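# Seat the round top onto the crossed panels' four tabs

## Task

Place the round top so that it fits down over all four tabs of the crossed panels, then release it, with no other object left sitting below the bench top.

## Robot and tools

Robot: two arms, left_arm and right_arm, each ending in a five-motor-group hand. right_arm has a right hand and left_arm a left hand, its mirror image. Calibrated bases in the scene frame: left_arm at (-0.024, +0.340, +0.048) m, right_arm at (+0.032, -0.334, +0.042) m, both nearly unrotated. A camera stand stands behind the arms.

Scene frame: origin at table-top height, halfway between the two nominal bases. +z is up, +x points out over the table, and left_arm is on the +y side. Image left/right does not match arm names. Reported hand positions and orientations can be a few cm off, more at long reach.

Hand point axes (right hand): +z runs along straight fingers toward the tips, +x crosses the palm away from the thumb, +y points out of the palm face. On the left hand +x points toward the thumb instead. A rigid mast sits at the wrist on the palm side (x +0.05 to +0.10, z -0.16 to -0.11, up to y +0.06 m) and can strike objects. Straight fingertips reach about 0.12 m past the hand point along +z. Fingers bend toward +y.

execute_actions(actions, cameras): actions is a list of actions. Each action is a table of 1 to 15 rows, one row per 1/30 s control step. A table shorter than 15 repeats its final row for the remaining steps, so one action lasts 0.5 s. Every row is one flat list of 48 numbers, all in [-1, 1], always covering both arms:
1-6: left_arm dx, dy, dz, rx, ry, rz
7-22: left hand's 16 hinge goals
23-24: left current_limit, speed
25-30: right_arm dx, dy, dz, rx, ry, rz
31-46: right hand's 16 hinge goals
47-48: right current_limit, speed.

Arm numbers are offsets, not poses. They are measured in the axes of that arm's Hand target as it stood at the start of the action, and every row counts from that same start, not from the row before. The next action starts from the new Hand target, so sending the same offset again moves further. Scale: 1.0 equals 0.6 m for dx, dy, dz, and 180 degrees for the rotation vector rx, ry, rz. All zeros re-requests the current target. Commanded orientation is clipped to within 40 degrees of the measured one each step. The hand often stops short of the target, and the right arm's elbow sags under load. Waiting will not close that gap; send the remaining distance as a new offset. To stop pushing on something, command back past the current hand point. Avoid placing the wrist close to the first joint's axis, where small moves can swing the arm.

Hand numbers are absolute goals, not offsets. Order for each hand: index_mcp, index_abd, index_pip, index_dip, middle_mcp, middle_abd, middle_pip, middle_dip, ring_mcp, ring_abd, ring_pip, ring_dip, thumb_cmc, thumb_axl, thumb_mcp, thumb_ipl. Each maps linearly between its two stops. Moving toward -1 curls a finger toward the palm. Straight values: _mcp +0.75, _abd 0.00, _pip +0.58, _dip +0.70, thumb_cmc +0.71, thumb_axl +0.68, thumb_mcp +0.23, thumb_ipl +0.17. current_limit maps -1..+1 to 0..550 mA, with a floor of 11 mA. speed maps to (speed+1)/2 of 8.5 rad/s. Starting values are +0.4 and -0.6. A 0 is a real goal. To leave a hand unchanged, resend its hand_goal, hand_current_limit and hand_speed. Grip force grows with how far the goal lies beyond the object's surface.

cameras: a list of names, ["all"], or []. If omitted or null, all cameras are shown when actions is empty and none otherwise. An unknown name voids the call. Cameras: cam_head_left, cam_head_right, cam_high (672x504 each), cam_left_wrist, cam_right_wrist (616x616 fisheye). Calibration matrices map scene-frame points into each camera. Fixed cameras may have shifted up to about 2.3 degrees and 9 mm. Wrist images can lag while the arm moves.

zoom_image(camera, region): region is [x0, y0, x1, y1] in pixels, origin top-left, at most 504 by 504. It only works on a camera from the most recent image set.

finished_scene(scene): scene is 1 and may be omitted. This ends the scene permanently, so call it only once the top is seated and released.

Results: end_effector_position (m) and end_effector_quat_wxyz per hand, in the scene frame. Hand target is the last commanded, clipped pose that the next offsets count from. Per hand motor, in the order above: hand_goal, hand_measured, hand_current_ma (positive pushes toward -1), and hand_state (moving, goal, blocked, overload). Also reported: joint positions, velocities ("within noise" if idle), torques (offset and noisy; numbers 3 and 4 wrap at ±28 N m), motor temperatures, and mid-action end_effector_position samples.

Avoid the following:
- Letting parts fall, drop far, or leave the table.
- Releasing a moving part.
- Striking fixed or heavy objects.
- Hard pushes.
- Any contact or squeeze between the two hands or arms, which can end the scene.
- Running a hand motor at 495 mA or more for about 5 s: it shuts down for 10 s.
- Overheating: MOTOR HOT appears at 85 °C; at 100 °C the arm drops for 30-60 s. Holding loads, reaching far, or pushing into unreachable poses heats motors.

Loose objects may occasionally get nudged by outside pushes. Smooth, economical motion is preferred.

Each tool is called as name(argument=value, ...) on one line, values as JSON.

## Session

execute_actions(actions=[], cameras=["all"])

Scene clock: 0.00 s.
left_arm: end_effector_position=(+0.4630, +0.3050, +0.2663) hand_goal=(+0.754, +0.000, +0.576, +0.696, +0.754, +0.000, +0.576, +0.696, +0.754, +0.000, +0.576, +0.696, +0.714, +0.678, +0.226, +0.168) hand_measured=(+0.754, +0.000, +0.576, +0.696, +0.754, +0.000, +0.576, +0.696, +0.754, +0.000, +0.576, +0.696, +0.714, +0.678, +0.226, +0.168) hand_current_ma=(+0, +0, +0, +0, +0, +0, +0, +0, +0, +0, +0, +0, +0, +0, +0, +0) hand_state=(goal, goal, goal, goal, goal, goal, goal, goal, goal, goal, goal, goal, goal, goal, goal, goal) hand_current_limit=0.40 hand_speed=-0.60 end_effector_quat_wxyz=(-0.083, +0.580, +0.740, +0.330) | right_arm: end_effector_position=(+0.3652, -0.6189, +0.3273) hand_goal=(+0.754, +0.000, +0.576, +0.696, +0.754, +0.000, +0.576, +0.696, +0.754, +0.000, +0.576, +0.696, +0.714, +0.678, +0.226, +0.168) hand_measured=(+0.754, +0.000, +0.576, +0.696, +0.754, +0.000, +0.576, +0.696, +0.754, +0.000, +0.576, +0.696, +0.714, +0.678, +0.226, +0.168) hand_current_ma=(+0, +0, +0, +0, +0, +0, +0, +0, +0, +0, +0, +0, +0, +0, +0, +0) hand_state=(goal, goal, goal, goal, goal, goal, goal, goal, goal, goal, goal, goal, goal, goal, goal, goal) hand_current_limit=0.40 hand_speed=-0.60 end_effector_quat_wxyz=(+0.115, +0.756, +0.589, -0.260)
Joint positions: left_arm=[-0.434 1.462 1.104 -1.21 -0.694 -0.655] | right_arm=[-0.469 1.23 1.214 -1.561 0.577 -0.234]
Joint velocities: within noise
Joint torques (N m): no reading
Motor temperatures (°C): left_arm=[32 36 36 34 30 28] | right_arm=[30 32 33 30 31 30]
Heat: left arm: hottest shoulder 36 °C; right arm: hottest elbow 33 °C.
Hand target: left_arm +0.4698, +0.3020, +0.2779; -0.070, +0.576, +0.743, +0.333 | right_arm +0.3703, -0.6214, +0.3368; +0.123, +0.758, +0.587, -0.256

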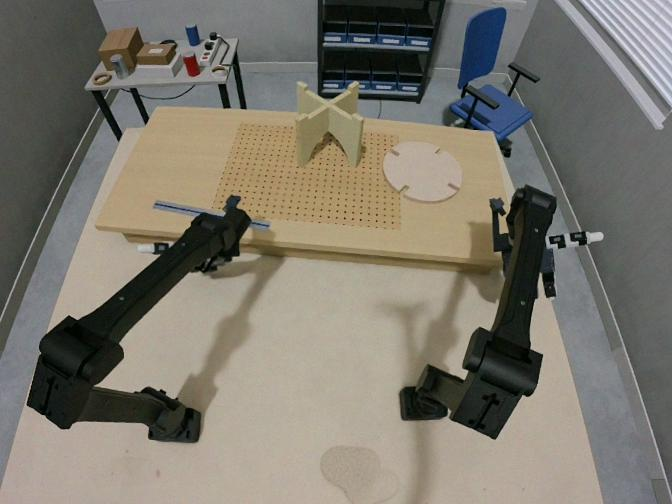

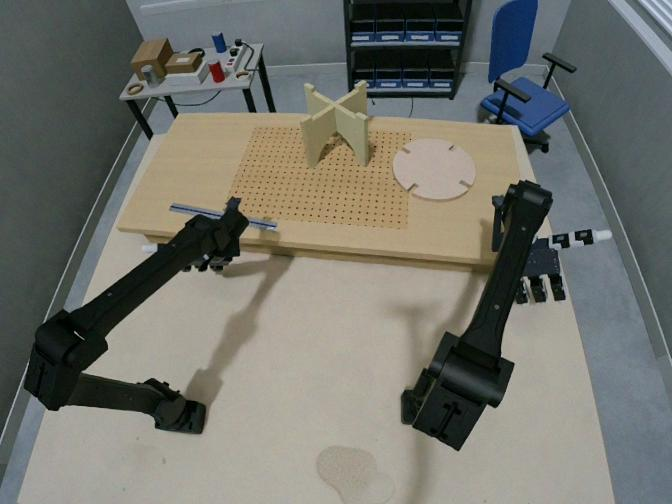

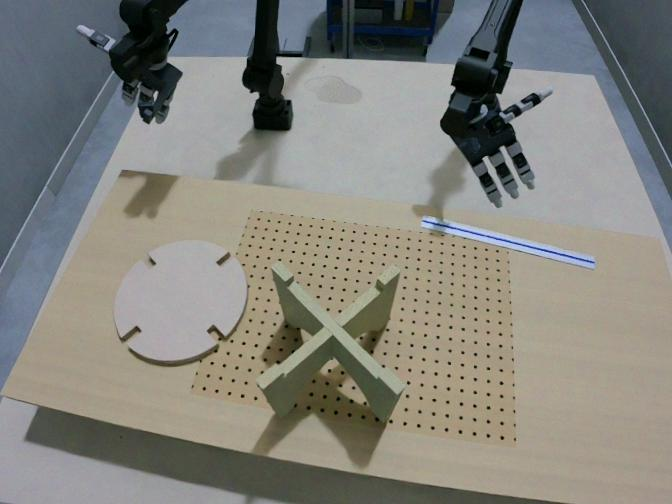

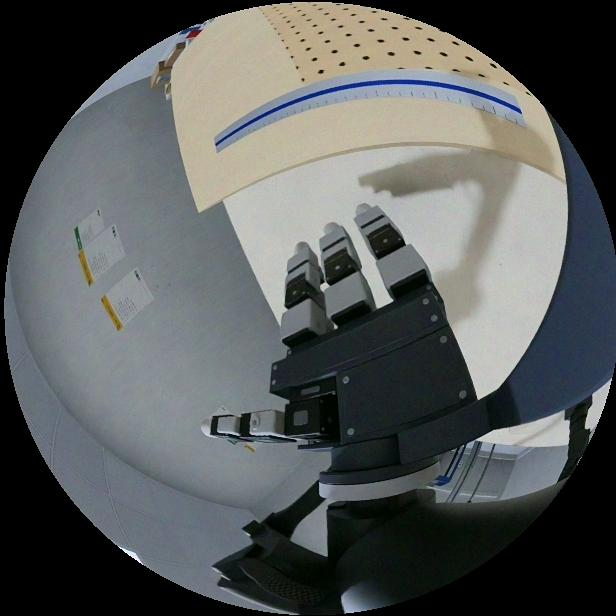

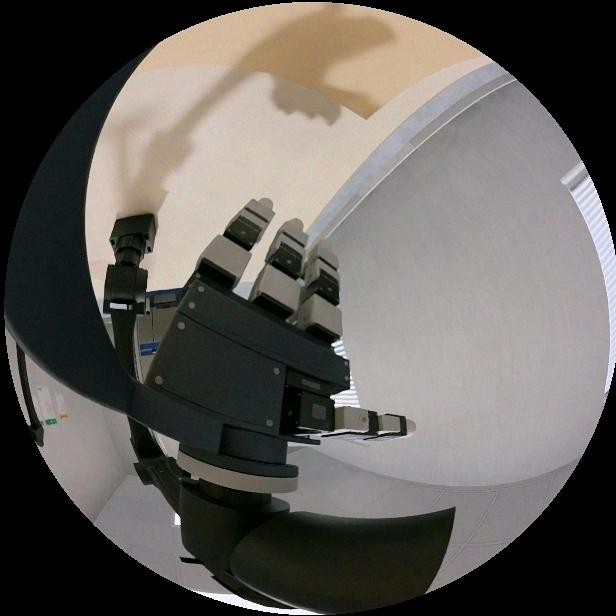

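zoom_image(camera="cam_high", region=[230, 230, 430, 450])

zoom_image(camera="cam_high", region=[90, 220, 270, 380])

zoom_image(camera="cam_head_right", region=[280, 70, 500, 220])

zoom_image(camera="cam_head_left", region=[80, 60, 560, 300])

Scaled by 2.291 from the camera's 672x504 image, which has a finer 960x720 frame.

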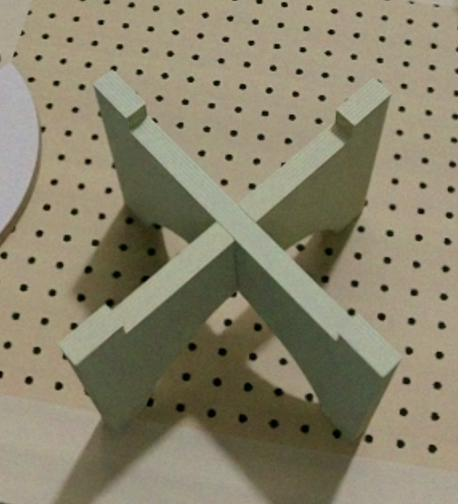

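Scaled by 2.800 from the camera's 672x504 image, which has a finer 960x720 frame.

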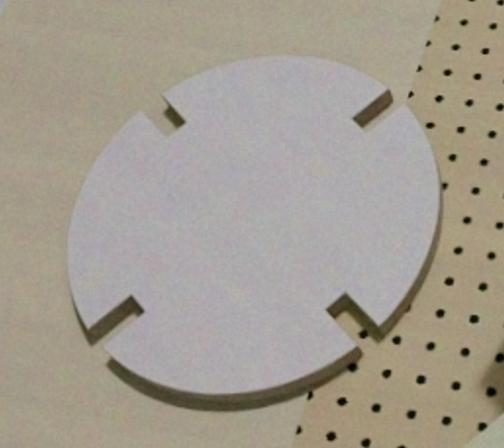

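Scaled by 2.291 from the camera's 672x504 image, which has a finer 960x720 frame.

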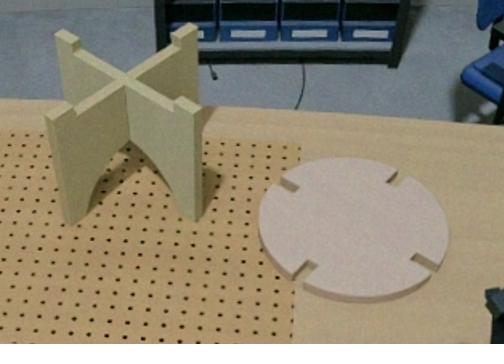

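Scaled by 1.050 from the camera's 672x504 image, which has a finer 960x720 frame.

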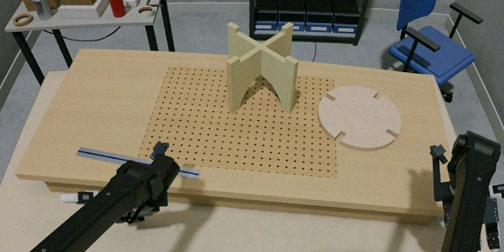

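zoom_image(camera="cam_head_left", region=[280, 70, 480, 220])

zoom_image(camera="cam_head_right", region=[290, 70, 490, 220])

zoom_image(camera="cam_head_left", region=[70, 150, 290, 290])

Scaled by 2.520 from the camera's 672x504 image, which has a finer 960x720 frame.

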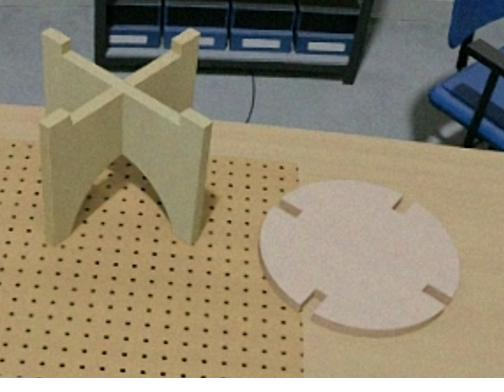

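Scaled by 2.520 from the camera's 672x504 image, which has a finer 960x720 frame.

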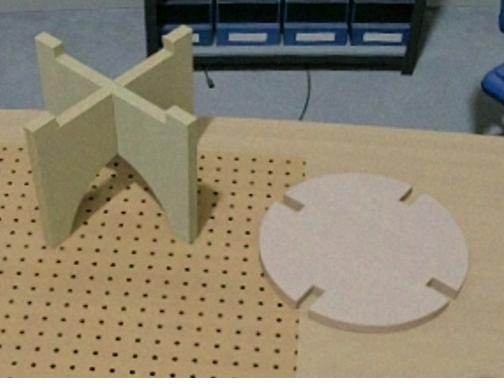

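Scaled by 2.291 from the camera's 672x504 image, which has a finer 960x720 frame.

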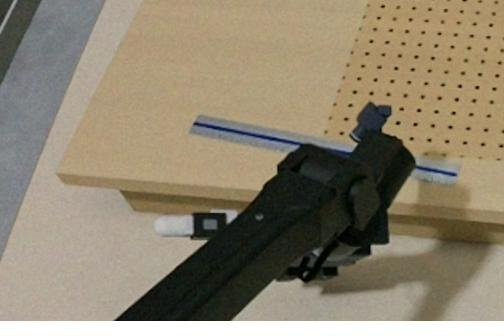

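execute_actions(actions=[[[0,0,0,0,0,0,0.754,0,0.576,0.696,0.754,0,0.576,0.696,0.754,0,0.576,0.696,0.714,0.678,0.226,0.168,0.4,-0.6,-0.044,-0.011,-0.07,-0.063,0.03,-0.187,0.754,0,0.576,0.696,0.754,0,0.576,0.696,0.754,0,0.576,0.696,0.714,0.678,0.226,0.168,0.4,-0.6]],[[0,0,0,0,0,0,0.754,0,0.576,0.696,0.754,0,0.576,0.696,0.754,0,0.576,0.696,0.714,0.678,0.226,0.168,0.4,-0.6,0,0,0,-0.063,0.03,-0.187,0.754,0,0.576,0.696,0.754,0,0.576,0.696,0.754,0,0.576,0.696,0.714,0.678,0.226,0.168,0.4,-0.6]]], cameras=["cam_head_right"])

Scene clock: 10.00 s.
left_arm: end_effector_position=(+0.4630, +0.3050, +0.2663) hand_goal=(+0.754, +0.000, +0.576, +0.696, +0.754, +0.000, +0.576, +0.696, +0.754, +0.000, +0.576, +0.696, +0.714, +0.678, +0.226, +0.168) hand_measured=(+0.754, +0.000, +0.576, +0.696, +0.754, +0.000, +0.576, +0.696, +0.754, +0.000, +0.576, +0.696, +0.716, +0.678, +0.224, +0.168) hand_current_ma=(+1, +0, +2, +0, +1, +0, +2, +0, +1, +0, +2, +0, +3, -3, -6, -1) hand_state=(goal, goal, goal, goal, goal, goal, goal, goal, goal, goal, goal, goal, goal, goal, goal, goal) hand_current_limit=0.40 hand_speed=-0.60 end_effector_quat_wxyz=(-0.083, +0.580, +0.740, +0.330) | right_arm: end_effector_position=(+0.3649, -0.6135, +0.3697) hand_goal=(+0.754, +0.000, +0.576, +0.696, +0.754, +0.000, +0.576, +0.696, +0.754, +0.000, +0.576, +0.696, +0.714, +0.678, +0.226, +0.168) hand_measured=(+0.752, +0.000, +0.576, +0.696, +0.752, +0.000, +0.576, +0.696, +0.752, +0.000, +0.576, +0.696, +0.714, +0.678, +0.224, +0.168) hand_current_ma=(-9, +0, +2, +0, -8, -1, +2, +0, -7, -1, +2, +0, -3, -3, -10, -1) hand_state=(goal, goal, goal, goal, goal, goal, goal, goal, goal, goal, goal, goal, goal, goal, goal, goal) hand_current_limit=0.40 hand_speed=-0.60 end_effector_quat_wxyz=(+0.039, +0.300, +0.948, -0.096)
Joint positions: left_arm=[-0.434 1.462 1.104 -1.21 -0.694 -0.655] | right_arm=[-0.833 1.362 1.535 -1.577 0.125 -1.816]
Joint torques (N m): left_arm=[-0.5 -8.41 9.65 0.61 -1.11 -0.07] | right_arm=[-0.62 -11.34 13.46 -0.25 0.08 -0.14]
Heat: left arm: hottest shoulder 37 °C; right arm: hottest elbow 35 °C.
Hand target: left_arm +0.4698, +0.3020, +0.2779; -0.070, +0.576, +0.743, +0.333 | right_arm +0.3694, -0.6209, +0.3869; +0.048, +0.291, +0.950, -0.099
Off the commanded pose: left_arm 0.014 m, 2 deg | right_arm 0.019 m, 2 deg.
Step readings (end_effector_position of left_arm | right_arm):
0: (+0.4630, +0.3050, +0.2663) | (+0.3652, -0.6189, +0.3273)
1: (+0.4630, +0.3050, +0.2663) | (+0.3656, -0.6182, +0.3268)
2: (+0.4630, +0.3050, +0.2663) | (+0.3665, -0.6163, +0.3259)
4: (+0.4630, +0.3050, +0.2663) | (+0.3667, -0.6136, +0.3261)
8: (+0.4630, +0.3050, +0.2663) | (+0.3601, -0.6203, +0.3492)
15: (+0.4630, +0.3050, +0.2663) | (+0.3580, -0.6181, +0.3783)
16: (+0.4630, +0.3050, +0.2663) | (+0.3588, -0.6156, +0.3778)
17: (+0.4630, +0.3050, +0.2663) | (+0.3595, -0.6127, +0.3766)
19: (+0.4630, +0.3050, +0.2663) | (+0.3625, -0.6087, +0.3767)
23: (+0.4630, +0.3050, +0.2663) | (+0.3625, -0.6194, +0.3790)
30: (+0.4630, +0.3050, +0.2663) | (+0.3668, -0.6218, +0.3703)
Images, in order (width x height): cam_head_right 672x504.

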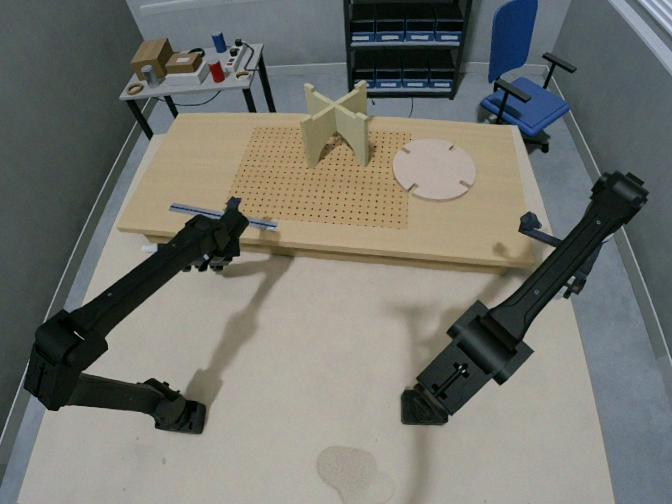

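execute_actions(actions=[[[0,0,0,0,0,0,0.754,0,0.576,0.696,0.754,0,0.576,0.696,0.754,0,0.576,0.696,0.714,0.678,0.226,0.168,0.4,-0.6,-0.08,0.186,-0.12,-0.1134,-0.021,0.161,0.754,0,0.576,0.696,0.754,0,0.576,0.696,0.754,0,0.576,0.696,0.714,0.678,0.226,0.168,0.4,-0.6]],[[0,0,0,0,0,0,0.754,0,0.576,0.696,0.754,0,0.576,0.696,0.754,0,0.576,0.696,0.714,0.678,0.226,0.168,0.4,-0.6,0,0,0,-0.1134,-0.021,0.161,0.754,0,0.576,0.696,0.754,0,0.576,0.696,0.754,0,0.576,0.696,0.714,0.678,0.226,0.168,0.4,-0.6]]], cameras=[])

Scene clock: 19.97 s.
left_arm: end_effector_position=(+0.4630, +0.3050, +0.2663) hand_goal=(+0.754, +0.000, +0.576, +0.696, +0.754, +0.000, +0.576, +0.696, +0.754, +0.000, +0.576, +0.696, +0.714, +0.678, +0.226, +0.168) hand_measured=(+0.754, +0.000, +0.576, +0.696, +0.754, +0.000, +0.576, +0.696, +0.754, +0.000, +0.576, +0.696, +0.716, +0.678, +0.224, +0.168) hand_current_ma=(+1, +0, +2, +0, +1, +0, +2, +0, +1, +0, +2, +0, +3, -3, -6, -1) hand_state=(goal, goal, goal, goal, goal, goal, goal, goal, goal, goal, goal, goal, goal, goal, goal, goal) hand_current_limit=0.40 hand_speed=-0.60 end_effector_quat_wxyz=(-0.083, +0.580, +0.740, +0.330) | right_arm: end_effector_position=(+0.4657, -0.5428, +0.4458) hand_goal=(+0.754, +0.000, +0.576, +0.696, +0.754, +0.000, +0.576, +0.696, +0.754, +0.000, +0.576, +0.696, +0.714, +0.678, +0.226, +0.168) hand_measured=(+0.756, +0.000, +0.576, +0.696, +0.756, +0.000, +0.576, +0.696, +0.756, +0.000, +0.576, +0.696, +0.718, +0.678, +0.224, +0.168) hand_current_ma=(+11, +0, +2, +0, +11, -1, +2, +0, +9, -1, +2, +0, +14, -3, -11, -1) hand_state=(goal, goal, goal, goal, goal, goal, goal, goal, goal, goal, goal, goal, goal, goal, goal, goal) hand_current_limit=0.40 hand_speed=-0.60 end_effector_quat_wxyz=(+0.231, +0.659, +0.673, +0.243)
Joint positions: left_arm=[-0.434 1.462 1.104 -1.21 -0.694 -0.655] | right_arm=[-0.621 1.078 1.212 -1.135 -0.403 -0.537]
Joint torques (N m): left_arm=[-0.56 -8.53 9.61 0.59 -1.11 -0.07] | right_arm=[0.67 -8.47 9.87 1.66 -0.21 0.07]
Motor temperatures (°C): left_arm=[32 37 38 33 30 28] | right_arm=[30 32 38 30 31 30]
Heat: left arm: hottest elbow 38 °C; right arm: hottest elbow 38 °C.
Hand target: left_arm +0.4698, +0.3020, +0.2779; -0.070, +0.576, +0.743, +0.333 | right_arm +0.4694, -0.5408, +0.4464; +0.242, +0.664, +0.665, +0.241
Off the commanded pose: left_arm 0.014 m, 2 deg | right_arm 0.004 m, 2 deg.
Step readings (end_effector_position of left_arm | right_arm):
0: (+0.4630, +0.3050, +0.2663) | (+0.3649, -0.6135, +0.3696)
1: (+0.4630, +0.3050, +0.2663) | (+0.3665, -0.6119, +0.3705)
2: (+0.4630, +0.3050, +0.2663) | (+0.3745, -0.6051, +0.3749)
4: (+0.4630, +0.3050, +0.2663) | (+0.3952, -0.5860, +0.3885)
8: (+0.4630, +0.3050, +0.2663) | (+0.4319, -0.5482, +0.4125)
15: (+0.4630, +0.3050, +0.2663) | (+0.4561, -0.5293, +0.4372)
16: (+0.4630, +0.3050, +0.2663) | (+0.4578, -0.5307, +0.4393)
17: (+0.4630, +0.3050, +0.2663) | (+0.4627, -0.5291, +0.4438)
19: (+0.4630, +0.3050, +0.2663) | (+0.4689, -0.5260, +0.4489)
23: (+0.4630, +0.3050, +0.2663) | (+0.4646, -0.5226, +0.4374)
30: (+0.4630, +0.3050, +0.2663) | (+0.4621, -0.5390, +0.4435)
No camera images: "cameras" was empty.

execute_actions(actions=[[[0,0,0,0,0,0,0.754,0,0.576,0.696,0.754,0,0.576,0.696,0.754,0,0.576,0.696,0.714,0.678,0.226,0.168,0.4,-0.6,0.083,0.1915,0.161,-0.194,0,0,0.98,0,0.98,0.98,0.98,0,0.98,0.98,0.98,0,0.98,0.98,0.714,0.678,0.226,0.168,0.4,-0.6]],[[0,0,0,0,0,0,0.754,0,0.576,0.696,0.754,0,0.576,0.696,0.754,0,0.576,0.696,0.714,0.678,0.226,0.168,0.4,-0.6,0.083,0.065,0.24,0,0,0,0.98,0,0.98,0.98,0.98,0,0.98,0.98,0.98,0,0.98,0.98,0.714,0.678,0.226,0.168,0.4,-0.6]],[[0,0,0,0,0,0,0.754,0,0.576,0.696,0.754,0,0.576,0.696,0.754,0,0.576,0.696,0.714,0.678,0.226,0.168,0.4,-0.6,0.068,0.028,0.27,0,0,0,0.98,0,0.98,0.98,0.98,0,0.98,0.98,0.98,0,0.98,0.98,0.714,0.678,0.226,0.168,0.4,-0.6]]], cameras=["cam_high", "cam_head_right"])

Scene clock: 23.50 s.
left_arm: end_effector_position=(+0.4630, +0.3050, +0.2663) hand_goal=(+0.754, +0.000, +0.576, +0.696, +0.754, +0.000, +0.576, +0.696, +0.754, +0.000, +0.576, +0.696, +0.714, +0.678, +0.226, +0.168) hand_measured=(+0.754, +0.000, +0.576, +0.696, +0.754, +0.000, +0.576, +0.696, +0.754, +0.000, +0.576, +0.696, +0.716, +0.678, +0.224, +0.168) hand_current_ma=(+1, +0, +2, +0, +1, +0, +2, +0, +1, +0, +2, +0, +3, -3, -6, -1) hand_state=(goal, goal, goal, goal, goal, goal, goal, goal, goal, goal, goal, goal, goal, goal, goal, goal) hand_current_limit=0.40 hand_speed=-0.60 end_effector_quat_wxyz=(-0.083, +0.580, +0.740, +0.330) | right_arm: end_effector_position=(+0.9130, -0.3907, +0.3979) hand_goal=(+0.980, +0.000, +0.980, +0.980, +0.980, +0.000, +0.980, +0.980, +0.980, +0.000, +0.980, +0.980, +0.714, +0.678, +0.226, +0.168) hand_measured=(+0.988, +0.000, +0.980, +0.978, +0.988, +0.000, +0.980, +0.978, +0.988, +0.000, +0.980, +0.978, +0.724, +0.678, +0.224, +0.168) hand_current_ma=(+36, +0, -3, -8, +36, -1, -3, -10, +32, -1, -3, -9, +37, -3, -8, -1) hand_state=(goal, goal, goal, goal, goal, goal, goal, goal, goal, goal, goal, goal, goal, goal, goal, goal) hand_current_limit=0.40 hand_speed=-0.60 end_effector_quat_wxyz=(+0.424, +0.560, +0.574, +0.422)
Joint positions: left_arm=[-0.434 1.462 1.104 -1.21 -0.694 -0.655] | right_arm=[-0.038 2.03 1.779 -0.039 -0.06 -0.033]
Joint torques (N m): left_arm=[-0.56 -8.47 9.63 0.58 -1.1 -0.06] | right_arm=[-1.49 -25.88 14.95 1.28 0.15 0.04]
Heat: left arm: hottest elbow 38 °C; right arm: hottest elbow 38 °C.
Hand target: left_arm +0.4698, +0.3020, +0.2779; -0.070, +0.576, +0.743, +0.333 | right_arm +0.9295, -0.4005, +0.4199; +0.430, +0.561, +0.562, +0.429
Off the commanded pose: left_arm 0.014 m, 2 deg | right_arm 0.029 m, 2 deg.
Step readings (end_effector_position of left_arm | right_arm):
0: (+0.4630, +0.3050, +0.2663) | (+0.4657, -0.5429, +0.4458)
1: (+0.4630, +0.3050, +0.2663) | (+0.4667, -0.5422, +0.4461)
2: (+0.4630, +0.3050, +0.2663) | (+0.4741, -0.5396, +0.4507)
4: (+0.4630, +0.3050, +0.2663) | (+0.4982, -0.5252, +0.4624)
8: (+0.4630, +0.3050, +0.2663) | (+0.5560, -0.4771, +0.4633)
15: (+0.4630, +0.3050, +0.2663) | (+0.6041, -0.4821, +0.4355)
16: (+0.4630, +0.3050, +0.2663) | (+0.6067, -0.4868, +0.4351)
17: (+0.4630, +0.3050, +0.2663) | (+0.6127, -0.4909, +0.4331)
19: (+0.4630, +0.3050, +0.2663) | (+0.6325, -0.4903, +0.4340)
23: (+0.4630, +0.3050, +0.2663) | (+0.6957, -0.4465, +0.4216)
30: (+0.4630, +0.3050, +0.2663) | (+0.7489, -0.4171, +0.3912)
31: (+0.4630, +0.3050, +0.2663) | (+0.7510, -0.4201, +0.3916)
32: (+0.4630, +0.3050, +0.2663) | (+0.7564, -0.4243, +0.3940)
34: (+0.4630, +0.3050, +0.2663) | (+0.7789, -0.4310, +0.4047)
38: (+0.4630, +0.3050, +0.2663) | (+0.8405, -0.4226, +0.4205)
45: (+0.4630, +0.3050, +0.2663) | (+0.8976, -0.3911, +0.3923)
Images, in order (width x height): cam_head_right 672x504, cam_high 672x504.

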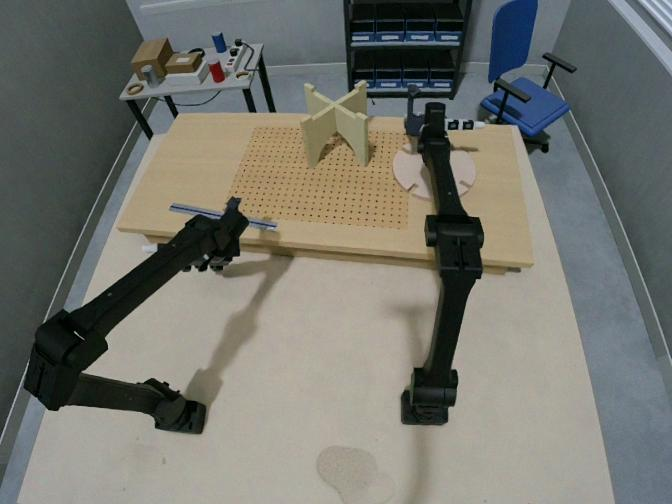

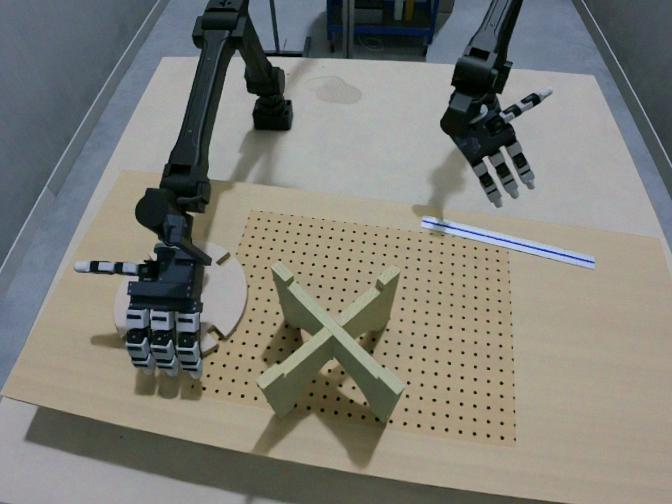

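execute_actions(actions=[[[0,0,0,0,0,0,0.754,0,0.576,0.696,0.754,0,0.576,0.696,0.754,0,0.576,0.696,0.714,0.678,0.226,0.168,0.4,-0.6,0,-0.0483,0.013,0,0,0,0.98,0,0.98,0.98,0.98,0,0.98,0.98,0.98,0,0.98,0.98,0.714,0.678,0.226,0.168,0.4,-0.6]],[[0,0,0,0,0,0,0.754,0,0.576,0.696,0.754,0,0.576,0.696,0.754,0,0.576,0.696,0.714,0.678,0.226,0.168,0.4,-0.6,0,-0.0483,0.013,0,0,0,0.98,0,0.98,0.98,0.98,0,0.98,0.98,0.98,0,0.98,0.98,0.714,0.678,0.226,0.168,0.4,-0.6]]], cameras=["cam_high", "cam_right_wrist"])

zoom_image(camera="cam_high", region=[90, 220, 290, 420])

Scene clock: 25.57 s.
left_arm: end_effector_position=(+0.4630, +0.3050, +0.2663) hand_goal=(+0.754, +0.000, +0.576, +0.696, +0.754, +0.000, +0.576, +0.696, +0.754, +0.000, +0.576, +0.696, +0.714, +0.678, +0.226, +0.168) hand_measured=(+0.754, +0.000, +0.576, +0.696, +0.754, +0.000, +0.576, +0.696, +0.754, +0.000, +0.576, +0.696, +0.716, +0.678, +0.224, +0.168) hand_current_ma=(+1, +0, +2, +0, +1, +0, +2, +0, +1, +0, +2, +0, +3, -3, -6, -1) hand_state=(goal, goal, goal, goal, goal, goal, goal, goal, goal, goal, goal, goal, goal, goal, goal, goal) hand_current_limit=0.40 hand_speed=-0.60 end_effector_quat_wxyz=(-0.083, +0.580, +0.740, +0.330) | right_arm: end_effector_position=(+0.9227, -0.3913, +0.3737) hand_goal=(+0.980, +0.000, +0.980, +0.980, +0.980, +0.000, +0.980, +0.980, +0.980, +0.000, +0.980, +0.980, +0.714, +0.678, +0.226, +0.168) hand_measured=(+0.988, +0.000, +0.980, +0.978, +0.988, +0.000, +0.980, +0.978, +0.988, +0.000, +0.980, +0.978, +0.724, +0.678, +0.224, +0.168) hand_current_ma=(+36, +0, -3, -8, +36, -1, -3, -10, +32, -1, -3, -9, +37, -3, -8, -1) hand_state=(goal, goal, goal, goal, goal, goal, goal, goal, goal, goal, goal, goal, goal, goal, goal, goal) hand_current_limit=0.40 hand_speed=-0.60 end_effector_quat_wxyz=(+0.431, +0.555, +0.569, +0.428)
Joint positions: left_arm=[-0.434 1.462 1.104 -1.21 -0.694 -0.655] | right_arm=[-0.038 2.08 1.779 0.035 -0.06 -0.032]
Joint torques (N m): left_arm=[-0.56 -8.23 9.65 0.59 -1.1 -0.07] | right_arm=[-0.97 -25.05 11.45 2.52 0.17 0.04]
Heat: left arm: hottest elbow 38 °C; right arm: hottest elbow 38 °C.
Hand target: left_arm +0.4698, +0.3020, +0.2779; -0.070, +0.576, +0.743, +0.333 | right_arm +0.9295, -0.4006, +0.3599; +0.430, +0.561, +0.562, +0.429
Off the commanded pose: left_arm 0.014 m, 2 deg | right_arm 0.018 m, 1 deg.
Step readings (end_effector_position of left_arm | right_arm):
0: (+0.4630, +0.3050, +0.2663) | (+0.9130, -0.3907, +0.3979)
1: (+0.4630, +0.3050, +0.2663) | (+0.9130, -0.3907, +0.3979)
2: (+0.4630, +0.3050, +0.2663) | (+0.9130, -0.3907, +0.3979)
4: (+0.4630, +0.3050, +0.2663) | (+0.9133, -0.3907, +0.3969)
8: (+0.4630, +0.3050, +0.2663) | (+0.9150, -0.3908, +0.3922)
15: (+0.4630, +0.3050, +0.2663) | (+0.9188, -0.3911, +0.3768)
16: (+0.4630, +0.3050, +0.2663) | (+0.9192, -0.3911, +0.3757)
17: (+0.4630, +0.3050, +0.2663) | (+0.9195, -0.3911, +0.3757)
19: (+0.4630, +0.3050, +0.2663) | (+0.9202, -0.3911, +0.3769)
23: (+0.4630, +0.3050, +0.2663) | (+0.9214, -0.3912, +0.3774)
30: (+0.4630, +0.3050, +0.2663) | (+0.9227, -0.3913, +0.3737)
camera_calibration:
cam_right_wrist: T_world_to_cam=[[0.239204, -0.751845, 0.614419, -0.702605], [-0.824171, -0.49177, -0.280899, 0.626826], [0.513345, -0.439194, -0.737282, -0.249273], [0, 0, 0, 1]] pos_world=[0.812641, -0.329475, 0.423984]
Images, in order (width x height): cam_high 672x504, cam_right_wrist 616x616.

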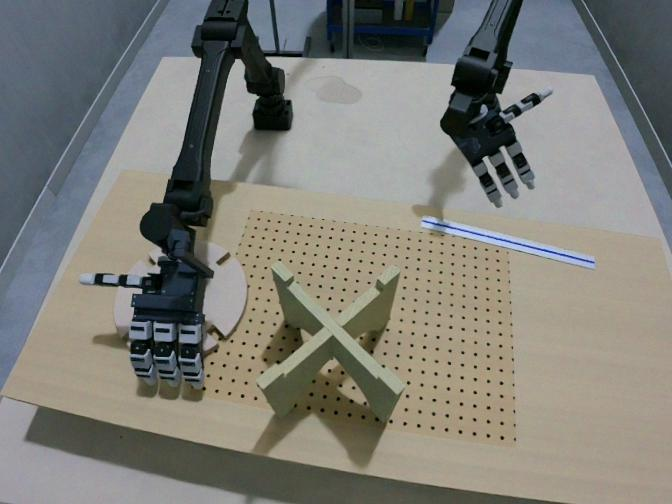

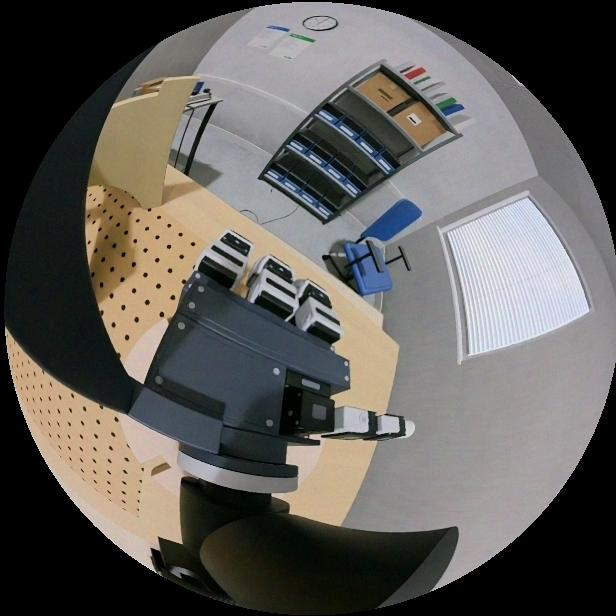

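Scaled by 2.520 from the camera's 672x504 image, which has a finer 960x720 frame.

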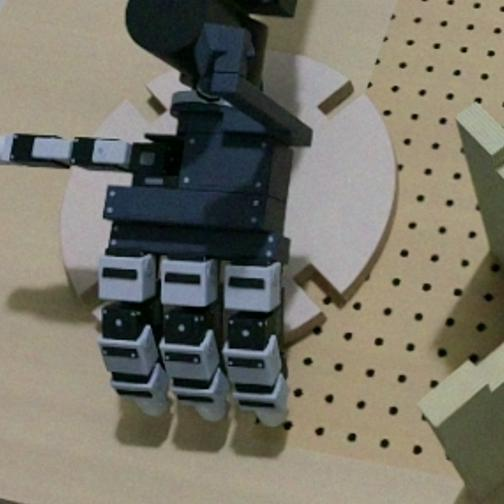

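execute_actions(actions=[[[0,0,0,0,0,0,0.754,0,0.576,0.696,0.754,0,0.576,0.696,0.754,0,0.576,0.696,0.714,0.678,0.226,0.168,0.4,-0.6,0,-0.0402,0.0108,0,0,0,0.98,0,0.98,0.98,0.98,0,0.98,0.98,0.98,0,0.98,0.98,0.714,0.678,0.226,0.168,0.4,-0.6]]], cameras=["cam_high"])

zoom_image(camera="cam_high", region=[90, 220, 290, 420])

Scene clock: 26.57 s.
left_arm: end_effector_position=(+0.4630, +0.3050, +0.2663) hand_goal=(+0.754, +0.000, +0.576, +0.696, +0.754, +0.000, +0.576, +0.696, +0.754, +0.000, +0.576, +0.696, +0.714, +0.678, +0.226, +0.168) hand_measured=(+0.754, +0.000, +0.576, +0.696, +0.754, +0.000, +0.576, +0.696, +0.754, +0.000, +0.576, +0.696, +0.716, +0.678, +0.224, +0.168) hand_current_ma=(+1, +0, +2, +0, +1, +0, +2, +0, +1, +0, +2, +0, +3, -3, -6, -1) hand_state=(goal, goal, goal, goal, goal, goal, goal, goal, goal, goal, goal, goal, goal, goal, goal, goal) hand_current_limit=0.40 hand_speed=-0.60 end_effector_quat_wxyz=(-0.083, +0.580, +0.740, +0.330) | right_arm: end_effector_position=(+0.9238, -0.3915, +0.3638) hand_goal=(+0.980, +0.000, +0.980, +0.980, +0.980, +0.000, +0.980, +0.980, +0.980, +0.000, +0.980, +0.980, +0.714, +0.678, +0.226, +0.168) hand_measured=(+0.988, +0.000, +0.980, +0.978, +0.988, +0.000, +0.982, +0.980, +0.986, +0.000, +0.982, +0.982, +0.724, +0.678, +0.224, +0.168) hand_current_ma=(+37, +0, +0, -4, +33, +0, +5, +0, +26, +0, +8, +3, +39, -3, -8, -1) hand_state=(goal, goal, goal, goal, goal, goal, goal, goal, goal, goal, goal, goal, goal, goal, goal, goal) hand_current_limit=0.40 hand_speed=-0.60 end_effector_quat_wxyz=(+0.437, +0.550, +0.564, +0.434)
Joint positions: left_arm=[-0.434 1.462 1.104 -1.21 -0.694 -0.655] | right_arm=[-0.038 2.099 1.765 0.091 -0.06 -0.031]
Joint torques (N m): left_arm=[-0.56 -8.47 9.65 0.59 -1.1 -0.06] | right_arm=[-0.97 -24.7 10.1 2.5 0.18 0.03]
Heat: left arm: hottest elbow 38 °C; right arm: hottest elbow 38 °C.
Hand target: left_arm +0.4698, +0.3020, +0.2779; -0.070, +0.576, +0.743, +0.333 | right_arm +0.9295, -0.4006, +0.3349; +0.430, +0.561, +0.562, +0.429
Off the commanded pose: left_arm 0.014 m, 2 deg | right_arm 0.031 m, 2 deg.
Step readings (end_effector_position of left_arm | right_arm):
0: (+0.4630, +0.3050, +0.2663) | (+0.9227, -0.3913, +0.3737)
1: (+0.4630, +0.3050, +0.2663) | (+0.9228, -0.3913, +0.3735)
2: (+0.4630, +0.3050, +0.2663) | (+0.9229, -0.3913, +0.3743)
4: (+0.4630, +0.3050, +0.2663) | (+0.9231, -0.3913, +0.3758)
8: (+0.4630, +0.3050, +0.2663) | (+0.9230, -0.3913, +0.3718)
15: (+0.4630, +0.3050, +0.2663) | (+0.9238, -0.3915, +0.3640)
Images, in order (width x height): cam_high 672x504.

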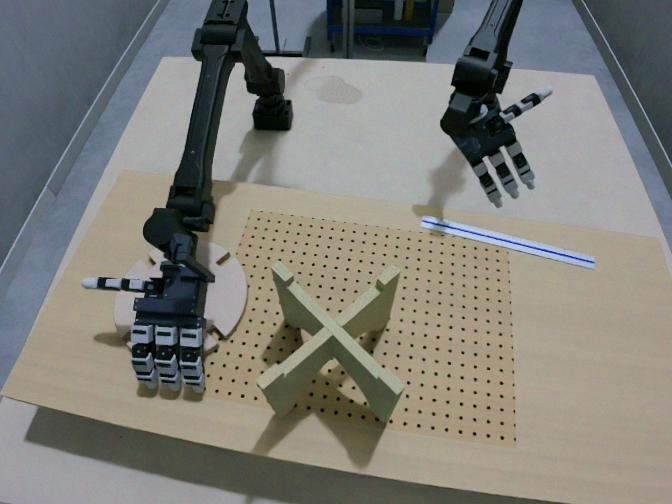

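Scaled by 2.520 from the camera's 672x504 image, which has a finer 960x720 frame.

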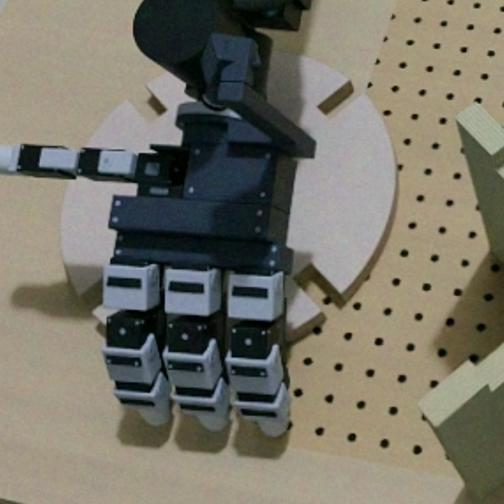

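execute_actions(actions=[[[0,0,0,0,0,0,0.754,0,0.576,0.696,0.754,0,0.576,0.696,0.754,0,0.576,0.696,0.714,0.678,0.226,0.168,0.4,-0.6,0,0.005,-0.044,0,0,0,0.98,0,0.98,0.98,0.98,0,0.98,0.98,0.98,0,0.98,0.98,0.714,0.678,0.226,0.168,0.4,-0.6]],[[0,0,0,0,0,0,0.754,0,0.576,0.696,0.754,0,0.576,0.696,0.754,0,0.576,0.696,0.714,0.678,0.226,0.168,0.4,-0.6,0,-0.0108,-0.0403,0,0,0,0.98,0,0.98,0.98,0.98,0,0.98,0.98,0.98,0,0.98,0.98,0.714,0.678,0.226,0.168,0.4,-0.6]]], cameras=["cam_high"])

zoom_image(camera="cam_high", region=[90, 220, 290, 420])

Scene clock: 28.50 s.
left_arm: end_effector_position=(+0.4630, +0.3050, +0.2663) hand_goal=(+0.754, +0.000, +0.576, +0.696, +0.754, +0.000, +0.576, +0.696, +0.754, +0.000, +0.576, +0.696, +0.714, +0.678, +0.226, +0.168) hand_measured=(+0.754, +0.000, +0.576, +0.696, +0.754, +0.000, +0.576, +0.696, +0.754, +0.000, +0.576, +0.696, +0.716, +0.678, +0.224, +0.168) hand_current_ma=(+1, +0, +2, +0, +1, +0, +2, +0, +1, +0, +2, +0, +3, -3, -6, -1) hand_state=(goal, goal, goal, goal, goal, goal, goal, goal, goal, goal, goal, goal, goal, goal, goal, goal) hand_current_limit=0.40 hand_speed=-0.60 end_effector_quat_wxyz=(-0.083, +0.580, +0.740, +0.330) | right_arm: end_effector_position=(+0.8845, -0.3892, +0.3589) hand_goal=(+0.980, +0.000, +0.980, +0.980, +0.980, +0.000, +0.980, +0.980, +0.980, +0.000, +0.980, +0.980, +0.714, +0.678, +0.226, +0.168) hand_measured=(+0.956, +0.000, +0.958, +0.968, +0.970, +0.000, +0.972, +0.976, +0.968, +0.000, +0.970, +0.976, +0.724, +0.678, +0.224, +0.168) hand_current_ma=(-108, +2, -90, -45, -44, +0, -30, -13, -48, +0, -35, -15, +39, -3, -8, -1) hand_state=(blocked, goal, blocked, goal, goal, goal, goal, goal, goal, goal, goal, goal, goal, goal, goal, goal) hand_current_limit=0.40 hand_speed=-0.60 end_effector_quat_wxyz=(+0.438, +0.549, +0.563, +0.435)
Joint positions: left_arm=[-0.434 1.462 1.104 -1.21 -0.694 -0.655] | right_arm=[-0.038 2.005 1.594 0.171 -0.061 -0.031]
Joint torques (N m): left_arm=[-0.5 -8.23 9.65 0.59 -1.1 -0.07] | right_arm=[-1.32 -26.17 8.44 1.74 0.04 0.02]
Heat: left arm: hottest elbow 39 °C; right arm: hottest elbow 38 °C.
Hand target: left_arm +0.4698, +0.3020, +0.2779; -0.070, +0.576, +0.743, +0.333 | right_arm +0.8797, -0.4005, +0.3449; +0.430, +0.561, +0.562, +0.430
Off the commanded pose: left_arm 0.014 m, 2 deg | right_arm 0.019 m, 2 deg.
Step readings (end_effector_position of left_arm | right_arm):
0: (+0.4630, +0.3050, +0.2663) | (+0.9238, -0.3915, +0.3638)
1: (+0.4630, +0.3050, +0.2663) | (+0.9237, -0.3915, +0.3633)
2: (+0.4630, +0.3050, +0.2663) | (+0.9231, -0.3914, +0.3617)
4: (+0.4630, +0.3050, +0.2663) | (+0.9196, -0.3912, +0.3606)
8: (+0.4630, +0.3050, +0.2663) | (+0.9112, -0.3908, +0.3604)
15: (+0.4630, +0.3050, +0.2663) | (+0.9074, -0.3906, +0.3604)
16: (+0.4630, +0.3050, +0.2663) | (+0.9071, -0.3906, +0.3601)
17: (+0.4630, +0.3050, +0.2663) | (+0.9055, -0.3905, +0.3594)
19: (+0.4630, +0.3050, +0.2663) | (+0.8992, -0.3901, +0.3592)
23: (+0.4630, +0.3050, +0.2663) | (+0.8871, -0.3894, +0.3595)
30: (+0.4630, +0.3050, +0.2663) | (+0.8848, -0.3892, +0.3588)
Images, in order (width x height): cam_high 672x504.

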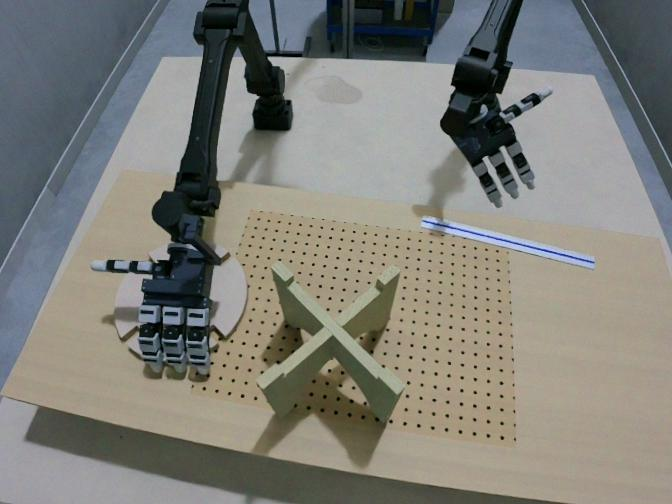

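Scaled by 2.520 from the camera's 672x504 image, which has a finer 960x720 frame.

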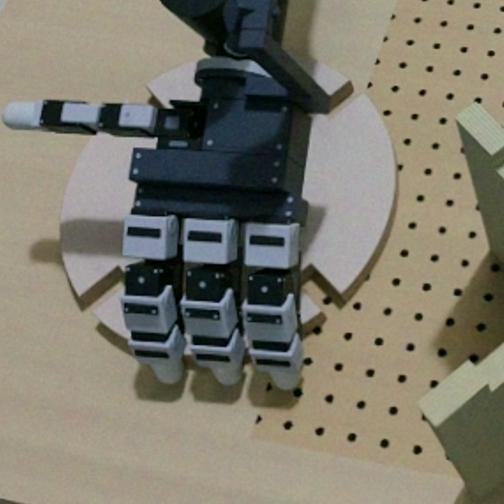

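execute_actions(actions=[[[0,0,0,0,0,0,0.754,0,0.576,0.696,0.754,0,0.576,0.696,0.754,0,0.576,0.696,0.714,0.678,0.226,0.168,0.4,-0.6,0,-0.0216,-0.0805,0,0,0,0.98,0,0.98,0.98,0.98,0,0.98,0.98,0.98,0,0.98,0.98,0.714,0.678,0.226,0.168,0.4,-0.6]],[[0,0,0,0,0,0,0.754,0,0.576,0.696,0.754,0,0.576,0.696,0.754,0,0.576,0.696,0.714,0.678,0.226,0.168,0.4,-0.6,0,-0.0216,-0.0805,0,0,0,0.98,0,0.98,0.98,0.98,0,0.98,0.98,0.98,0,0.98,0.98,0.714,0.678,0.226,0.168,0.4,-0.6]]], cameras=["cam_high"])

zoom_image(camera="cam_high", region=[90, 170, 290, 370])

Scene clock: 30.30 s.
left_arm: end_effector_position=(+0.4630, +0.3050, +0.2663) hand_goal=(+0.754, +0.000, +0.576, +0.696, +0.754, +0.000, +0.576, +0.696, +0.754, +0.000, +0.576, +0.696, +0.714, +0.678, +0.226, +0.168) hand_measured=(+0.754, +0.000, +0.576, +0.696, +0.754, +0.000, +0.576, +0.696, +0.754, +0.000, +0.576, +0.696, +0.716, +0.678, +0.224, +0.168) hand_current_ma=(+1, +0, +2, +0, +1, +0, +2, +0, +1, +0, +2, +0, +3, -3, -6, -1) hand_state=(goal, goal, goal, goal, goal, goal, goal, goal, goal, goal, goal, goal, goal, goal, goal, goal) hand_current_limit=0.40 hand_speed=-0.60 end_effector_quat_wxyz=(-0.083, +0.580, +0.740, +0.330) | right_arm: end_effector_position=(+0.7862, -0.3860, +0.3551) hand_goal=(+0.980, +0.000, +0.980, +0.980, +0.980, +0.000, +0.980, +0.980, +0.980, +0.000, +0.980, +0.980, +0.714, +0.678, +0.226, +0.168) hand_measured=(+0.944, +0.000, +0.948, +0.964, +0.964, +0.000, +0.962, +0.972, +0.966, +0.000, +0.964, +0.972, +0.724, +0.678, +0.224, +0.168) hand_current_ma=(-163, +2, -139, -67, -64, +0, -70, -28, -58, +0, -61, -31, +39, -3, -8, -1) hand_state=(blocked, goal, blocked, goal, goal, goal, goal, goal, goal, goal, goal, goal, goal, goal, goal, goal) hand_current_limit=0.40 hand_speed=-0.60 end_effector_quat_wxyz=(+0.433, +0.549, +0.566, +0.436)
Joint positions: left_arm=[-0.434 1.462 1.104 -1.21 -0.694 -0.655] | right_arm=[-0.044 1.778 1.24 0.29 -0.075 -0.03]
Joint torques (N m): left_arm=[-0.62 -8.41 9.65 0.59 -1.1 -0.07] | right_arm=[-1.67 -21.6 7.95 2 0.13 -0.01]
Heat: left arm: hottest elbow 39 °C; right arm: hottest elbow 38 °C.
Hand target: left_arm +0.4698, +0.3020, +0.2779; -0.070, +0.576, +0.743, +0.333 | right_arm +0.7797, -0.4006, +0.3451; +0.430, +0.561, +0.562, +0.430
Off the commanded pose: left_arm 0.014 m, 2 deg | right_arm 0.019 m, 2 deg.
Step readings (end_effector_position of left_arm | right_arm):
0: (+0.4630, +0.3050, +0.2663) | (+0.8845, -0.3892, +0.3589)
1: (+0.4630, +0.3050, +0.2663) | (+0.8841, -0.3891, +0.3584)
2: (+0.4630, +0.3050, +0.2663) | (+0.8817, -0.3892, +0.3575)
4: (+0.4630, +0.3050, +0.2663) | (+0.8704, -0.3882, +0.3562)
8: (+0.4630, +0.3050, +0.2663) | (+0.8469, -0.3867, +0.3567)
15: (+0.4630, +0.3050, +0.2663) | (+0.8363, -0.3862, +0.3565)
16: (+0.4630, +0.3050, +0.2663) | (+0.8357, -0.3861, +0.3561)
17: (+0.4630, +0.3050, +0.2663) | (+0.8333, -0.3861, +0.3554)
19: (+0.4630, +0.3050, +0.2663) | (+0.8220, -0.3854, +0.3544)
23: (+0.4630, +0.3050, +0.2663) | (+0.7971, -0.3853, +0.3554)
30: (+0.4630, +0.3050, +0.2663) | (+0.7865, -0.3860, +0.3552)
Images, in order (width x height): cam_high 672x504.

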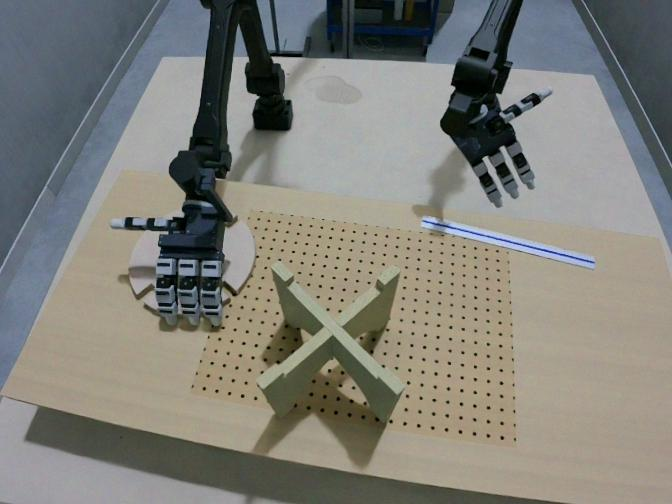

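Scaled by 2.520 from the camera's 672x504 image, which has a finer 960x720 frame.

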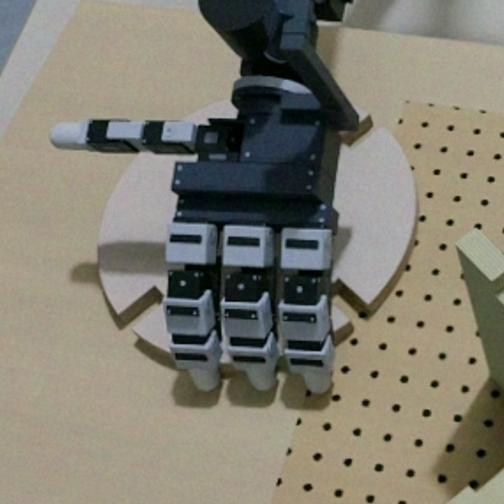

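execute_actions(actions=[[[0,0,0,0,0,0,0.754,0,0.576,0.696,0.754,0,0.576,0.696,0.754,0,0.576,0.696,0.714,0.678,0.226,0.168,0.4,-0.6,0,0.1535,-0.0067,0,0,0,0.98,0,0.98,0.98,0.98,0,0.98,0.98,0.98,0,0.98,0.98,0.714,0.678,0.226,0.168,0.4,-0.6]],[[0,0,0,0,0,0,0.754,0,0.576,0.696,0.754,0,0.576,0.696,0.754,0,0.576,0.696,0.714,0.678,0.226,0.168,0.4,-0.6,-0.1917,-0.002,-0.008,0,-0.2147,0.0576,0.98,0,0.98,0.98,0.98,0,0.98,0.98,0.98,0,0.98,0.98,0.714,0.678,0.226,0.168,0.4,-0.6]]], cameras=["cam_high"])

zoom_image(camera="cam_high", region=[70, 170, 290, 390])

Scene clock: 33.10 s.
left_arm: end_effector_position=(+0.4630, +0.3050, +0.2663) hand_goal=(+0.754, +0.000, +0.576, +0.696, +0.754, +0.000, +0.576, +0.696, +0.754, +0.000, +0.576, +0.696, +0.714, +0.678, +0.226, +0.168) hand_measured=(+0.754, +0.000, +0.576, +0.696, +0.754, +0.000, +0.576, +0.696, +0.754, +0.000, +0.576, +0.696, +0.716, +0.678, +0.224, +0.168) hand_current_ma=(+1, +0, +2, +0, +1, +0, +2, +0, +1, +0, +2, +0, +3, -3, -6, -1) hand_state=(goal, goal, goal, goal, goal, goal, goal, goal, goal, goal, goal, goal, goal, goal, goal, goal) hand_current_limit=0.40 hand_speed=-0.60 end_effector_quat_wxyz=(-0.083, +0.580, +0.740, +0.330) | right_arm: end_effector_position=(+0.7821, -0.5198, +0.4199) hand_goal=(+0.980, +0.000, +0.980, +0.980, +0.980, +0.000, +0.980, +0.980, +0.980, +0.000, +0.980, +0.980, +0.714, +0.678, +0.226, +0.168) hand_measured=(+0.986, -0.002, +0.978, +0.978, +0.984, -0.002, +0.978, +0.978, +0.984, -0.002, +0.978, +0.978, +0.724, +0.678, +0.224, +0.168) hand_current_ma=(+21, -3, -5, -8, +20, -5, -6, -10, +17, -5, -6, -10, +39, -3, -10, -1) hand_state=(goal, goal, goal, goal, goal, goal, goal, goal, goal, goal, goal, goal, goal, goal, goal, goal) hand_current_limit=0.40 hand_speed=-0.60 end_effector_quat_wxyz=(+0.552, +0.719, +0.346, +0.243)
Joint positions: left_arm=[-0.434 1.462 1.104 -1.21 -0.694 -0.655] | right_arm=[-0.06 1.832 1.536 -0.044 0.604 0.163]
Joint torques (N m): left_arm=[-0.62 -8.29 9.63 0.62 -1.1 -0.06] | right_arm=[0.32 -21.3 14.74 1.06 0.49 0.06]
Heat: left arm: hottest elbow 39 °C; right arm: hottest elbow 39 °C.
Hand target: left_arm +0.4698, +0.3020, +0.2779; -0.070, +0.576, +0.743, +0.333 | right_arm +0.7950, -0.5153, +0.4352; +0.552, +0.719, +0.336, +0.256
Off the commanded pose: left_arm 0.014 m, 2 deg | right_arm 0.020 m, 2 deg.
Step readings (end_effector_position of left_arm | right_arm):
0: (+0.4630, +0.3050, +0.2663) | (+0.7861, -0.3860, +0.3550)
1: (+0.4630, +0.3050, +0.2663) | (+0.7860, -0.3860, +0.3552)
2: (+0.4630, +0.3050, +0.2663) | (+0.7862, -0.3860, +0.3554)
4: (+0.4630, +0.3050, +0.2663) | (+0.7879, -0.3861, +0.3580)
8: (+0.4630, +0.3050, +0.2663) | (+0.7890, -0.3862, +0.3727)
15: (+0.4630, +0.3050, +0.2663) | (+0.7890, -0.3884, +0.4113)
16: (+0.4630, +0.3050, +0.2663) | (+0.7891, -0.3916, +0.4138)
17: (+0.4630, +0.3050, +0.2663) | (+0.7868, -0.4065, +0.4163)
19: (+0.4630, +0.3050, +0.2663) | (+0.7753, -0.4418, +0.4203)
23: (+0.4630, +0.3050, +0.2663) | (+0.7618, -0.4949, +0.4299)
30: (+0.4630, +0.3050, +0.2663) | (+0.7788, -0.5167, +0.4263)
Images, in order (width x height): cam_high 672x504.

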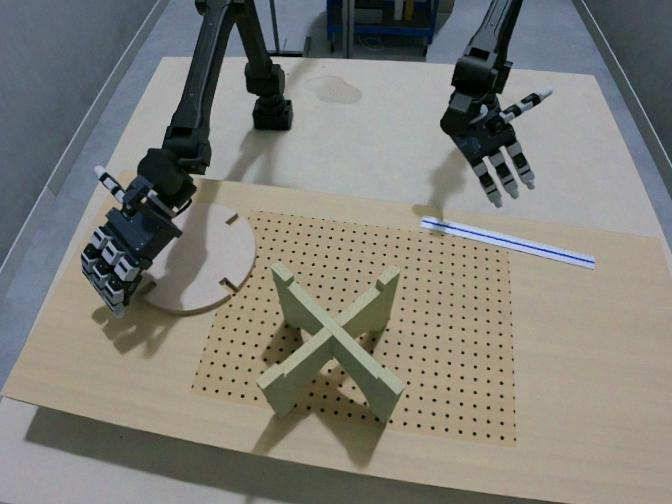

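Scaled by 2.291 from the camera's 672x504 image, which has a finer 960x720 frame.

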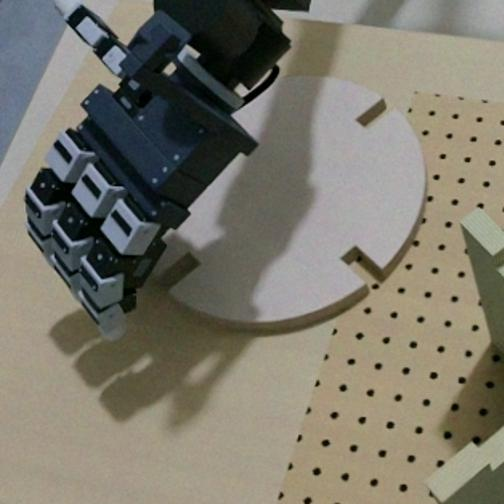

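execute_actions(actions=[[[0,0,0,0,0,0,0.754,0,0.576,0.696,0.754,0,0.576,0.696,0.754,0,0.576,0.696,0.714,0.678,0.226,0.168,0.4,-0.6,0.0467,-0.075,0.0114,0,0,0,0.98,0,0.98,0.98,0.98,0,0.98,0.98,0.98,0,0.98,0.98,0.714,0.678,0.226,0.168,0.4,-0.6]],[[0,0,0,0,0,0,0.754,0,0.576,0.696,0.754,0,0.576,0.696,0.754,0,0.576,0.696,0.714,0.678,0.226,0.168,0.4,-0.6,0,-0.075,0.0114,0,0,0,0.98,0,0.98,0.98,0.98,0,0.98,0.98,0.98,0,0.98,0.98,0.714,0.678,0.226,0.168,0.4,-0.6]]], cameras=["cam_high"])

zoom_image(camera="cam_high", region=[70, 170, 290, 390])

Scene clock: 34.97 s.
left_arm: end_effector_position=(+0.4630, +0.3050, +0.2663) hand_goal=(+0.754, +0.000, +0.576, +0.696, +0.754, +0.000, +0.576, +0.696, +0.754, +0.000, +0.576, +0.696, +0.714, +0.678, +0.226, +0.168) hand_measured=(+0.754, +0.000, +0.576, +0.696, +0.754, +0.000, +0.576, +0.696, +0.754, +0.000, +0.576, +0.696, +0.716, +0.678, +0.224, +0.168) hand_current_ma=(+1, +0, +2, +0, +1, +0, +2, +0, +1, +0, +2, +0, +3, -3, -6, -1) hand_state=(goal, goal, goal, goal, goal, goal, goal, goal, goal, goal, goal, goal, goal, goal, goal, goal) hand_current_limit=0.40 hand_speed=-0.60 end_effector_quat_wxyz=(-0.083, +0.580, +0.740, +0.330) | right_arm: end_effector_position=(+0.8010, -0.4920, +0.3607) hand_goal=(+0.980, +0.000, +0.980, +0.980, +0.980, +0.000, +0.980, +0.980, +0.980, +0.000, +0.980, +0.980, +0.714, +0.678, +0.226, +0.168) hand_measured=(+0.986, -0.002, +0.978, +0.978, +0.986, -0.002, +0.978, +0.978, +0.986, -0.002, +0.978, +0.978, +0.724, +0.678, +0.224, +0.168) hand_current_ma=(+23, -3, -5, -8, +23, -5, -5, -10, +21, -5, -5, -10, +39, -3, -10, -1) hand_state=(goal, goal, goal, goal, goal, goal, goal, goal, goal, goal, goal, goal, goal, goal, goal, goal) hand_current_limit=0.40 hand_speed=-0.60 end_effector_quat_wxyz=(+0.555, +0.717, +0.337, +0.254)
Joint positions: left_arm=[-0.434 1.462 1.104 -1.21 -0.694 -0.655] | right_arm=[-0.014 1.935 1.515 0.096 0.649 0.19]
Joint torques (N m): left_arm=[-0.56 -8.23 9.63 0.61 -1.1 -0.07] | right_arm=[0.15 -22.18 9.63 2.22 0.48 0.03]
Heat: left arm: hottest elbow 39 °C; right arm: hottest elbow 39 °C.
Hand target: left_arm +0.4698, +0.3020, +0.2779; -0.070, +0.576, +0.743, +0.333 | right_arm +0.8050, -0.4876, +0.3446; +0.552, +0.719, +0.336, +0.256
Off the commanded pose: left_arm 0.014 m, 2 deg | right_arm 0.017 m, 1 deg.
Step readings (end_effector_position of left_arm | right_arm):
0: (+0.4630, +0.3050, +0.2663) | (+0.7821, -0.5199, +0.4199)
1: (+0.4630, +0.3050, +0.2663) | (+0.7819, -0.5201, +0.4200)
2: (+0.4630, +0.3050, +0.2663) | (+0.7815, -0.5199, +0.4191)
4: (+0.4630, +0.3050, +0.2663) | (+0.7815, -0.5178, +0.4171)
8: (+0.4630, +0.3050, +0.2663) | (+0.7888, -0.5075, +0.4015)
15: (+0.4630, +0.3050, +0.2663) | (+0.8007, -0.4912, +0.3713)
16: (+0.4630, +0.3050, +0.2663) | (+0.8011, -0.4909, +0.3702)
17: (+0.4630, +0.3050, +0.2663) | (+0.8011, -0.4911, +0.3709)
19: (+0.4630, +0.3050, +0.2663) | (+0.8013, -0.4916, +0.3743)
23: (+0.4630, +0.3050, +0.2663) | (+0.8001, -0.4919, +0.3763)
30: (+0.4630, +0.3050, +0.2663) | (+0.8002, -0.4920, +0.3650)
Images, in order (width x height): cam_high 672x504.

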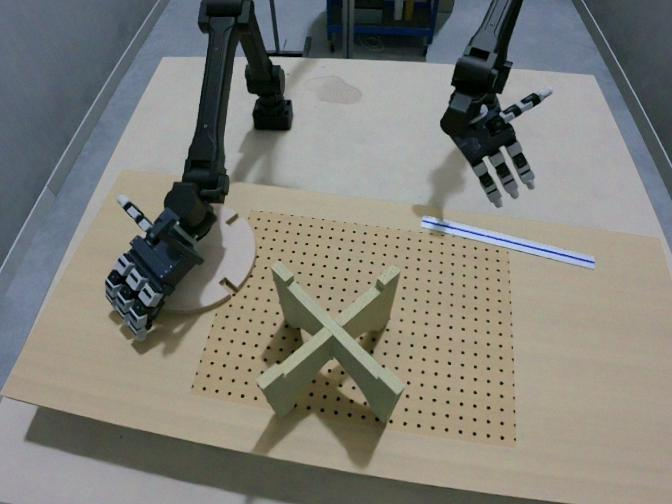

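Scaled by 2.291 from the camera's 672x504 image, which has a finer 960x720 frame.

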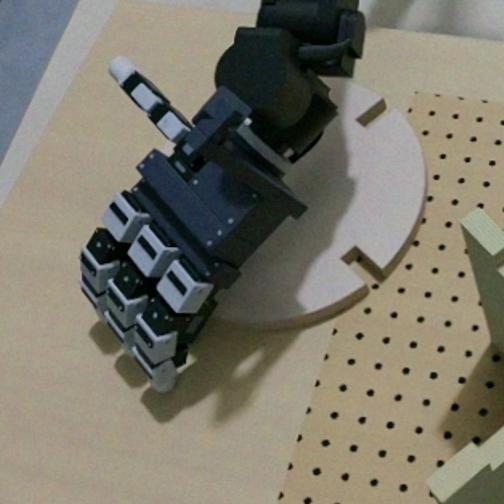

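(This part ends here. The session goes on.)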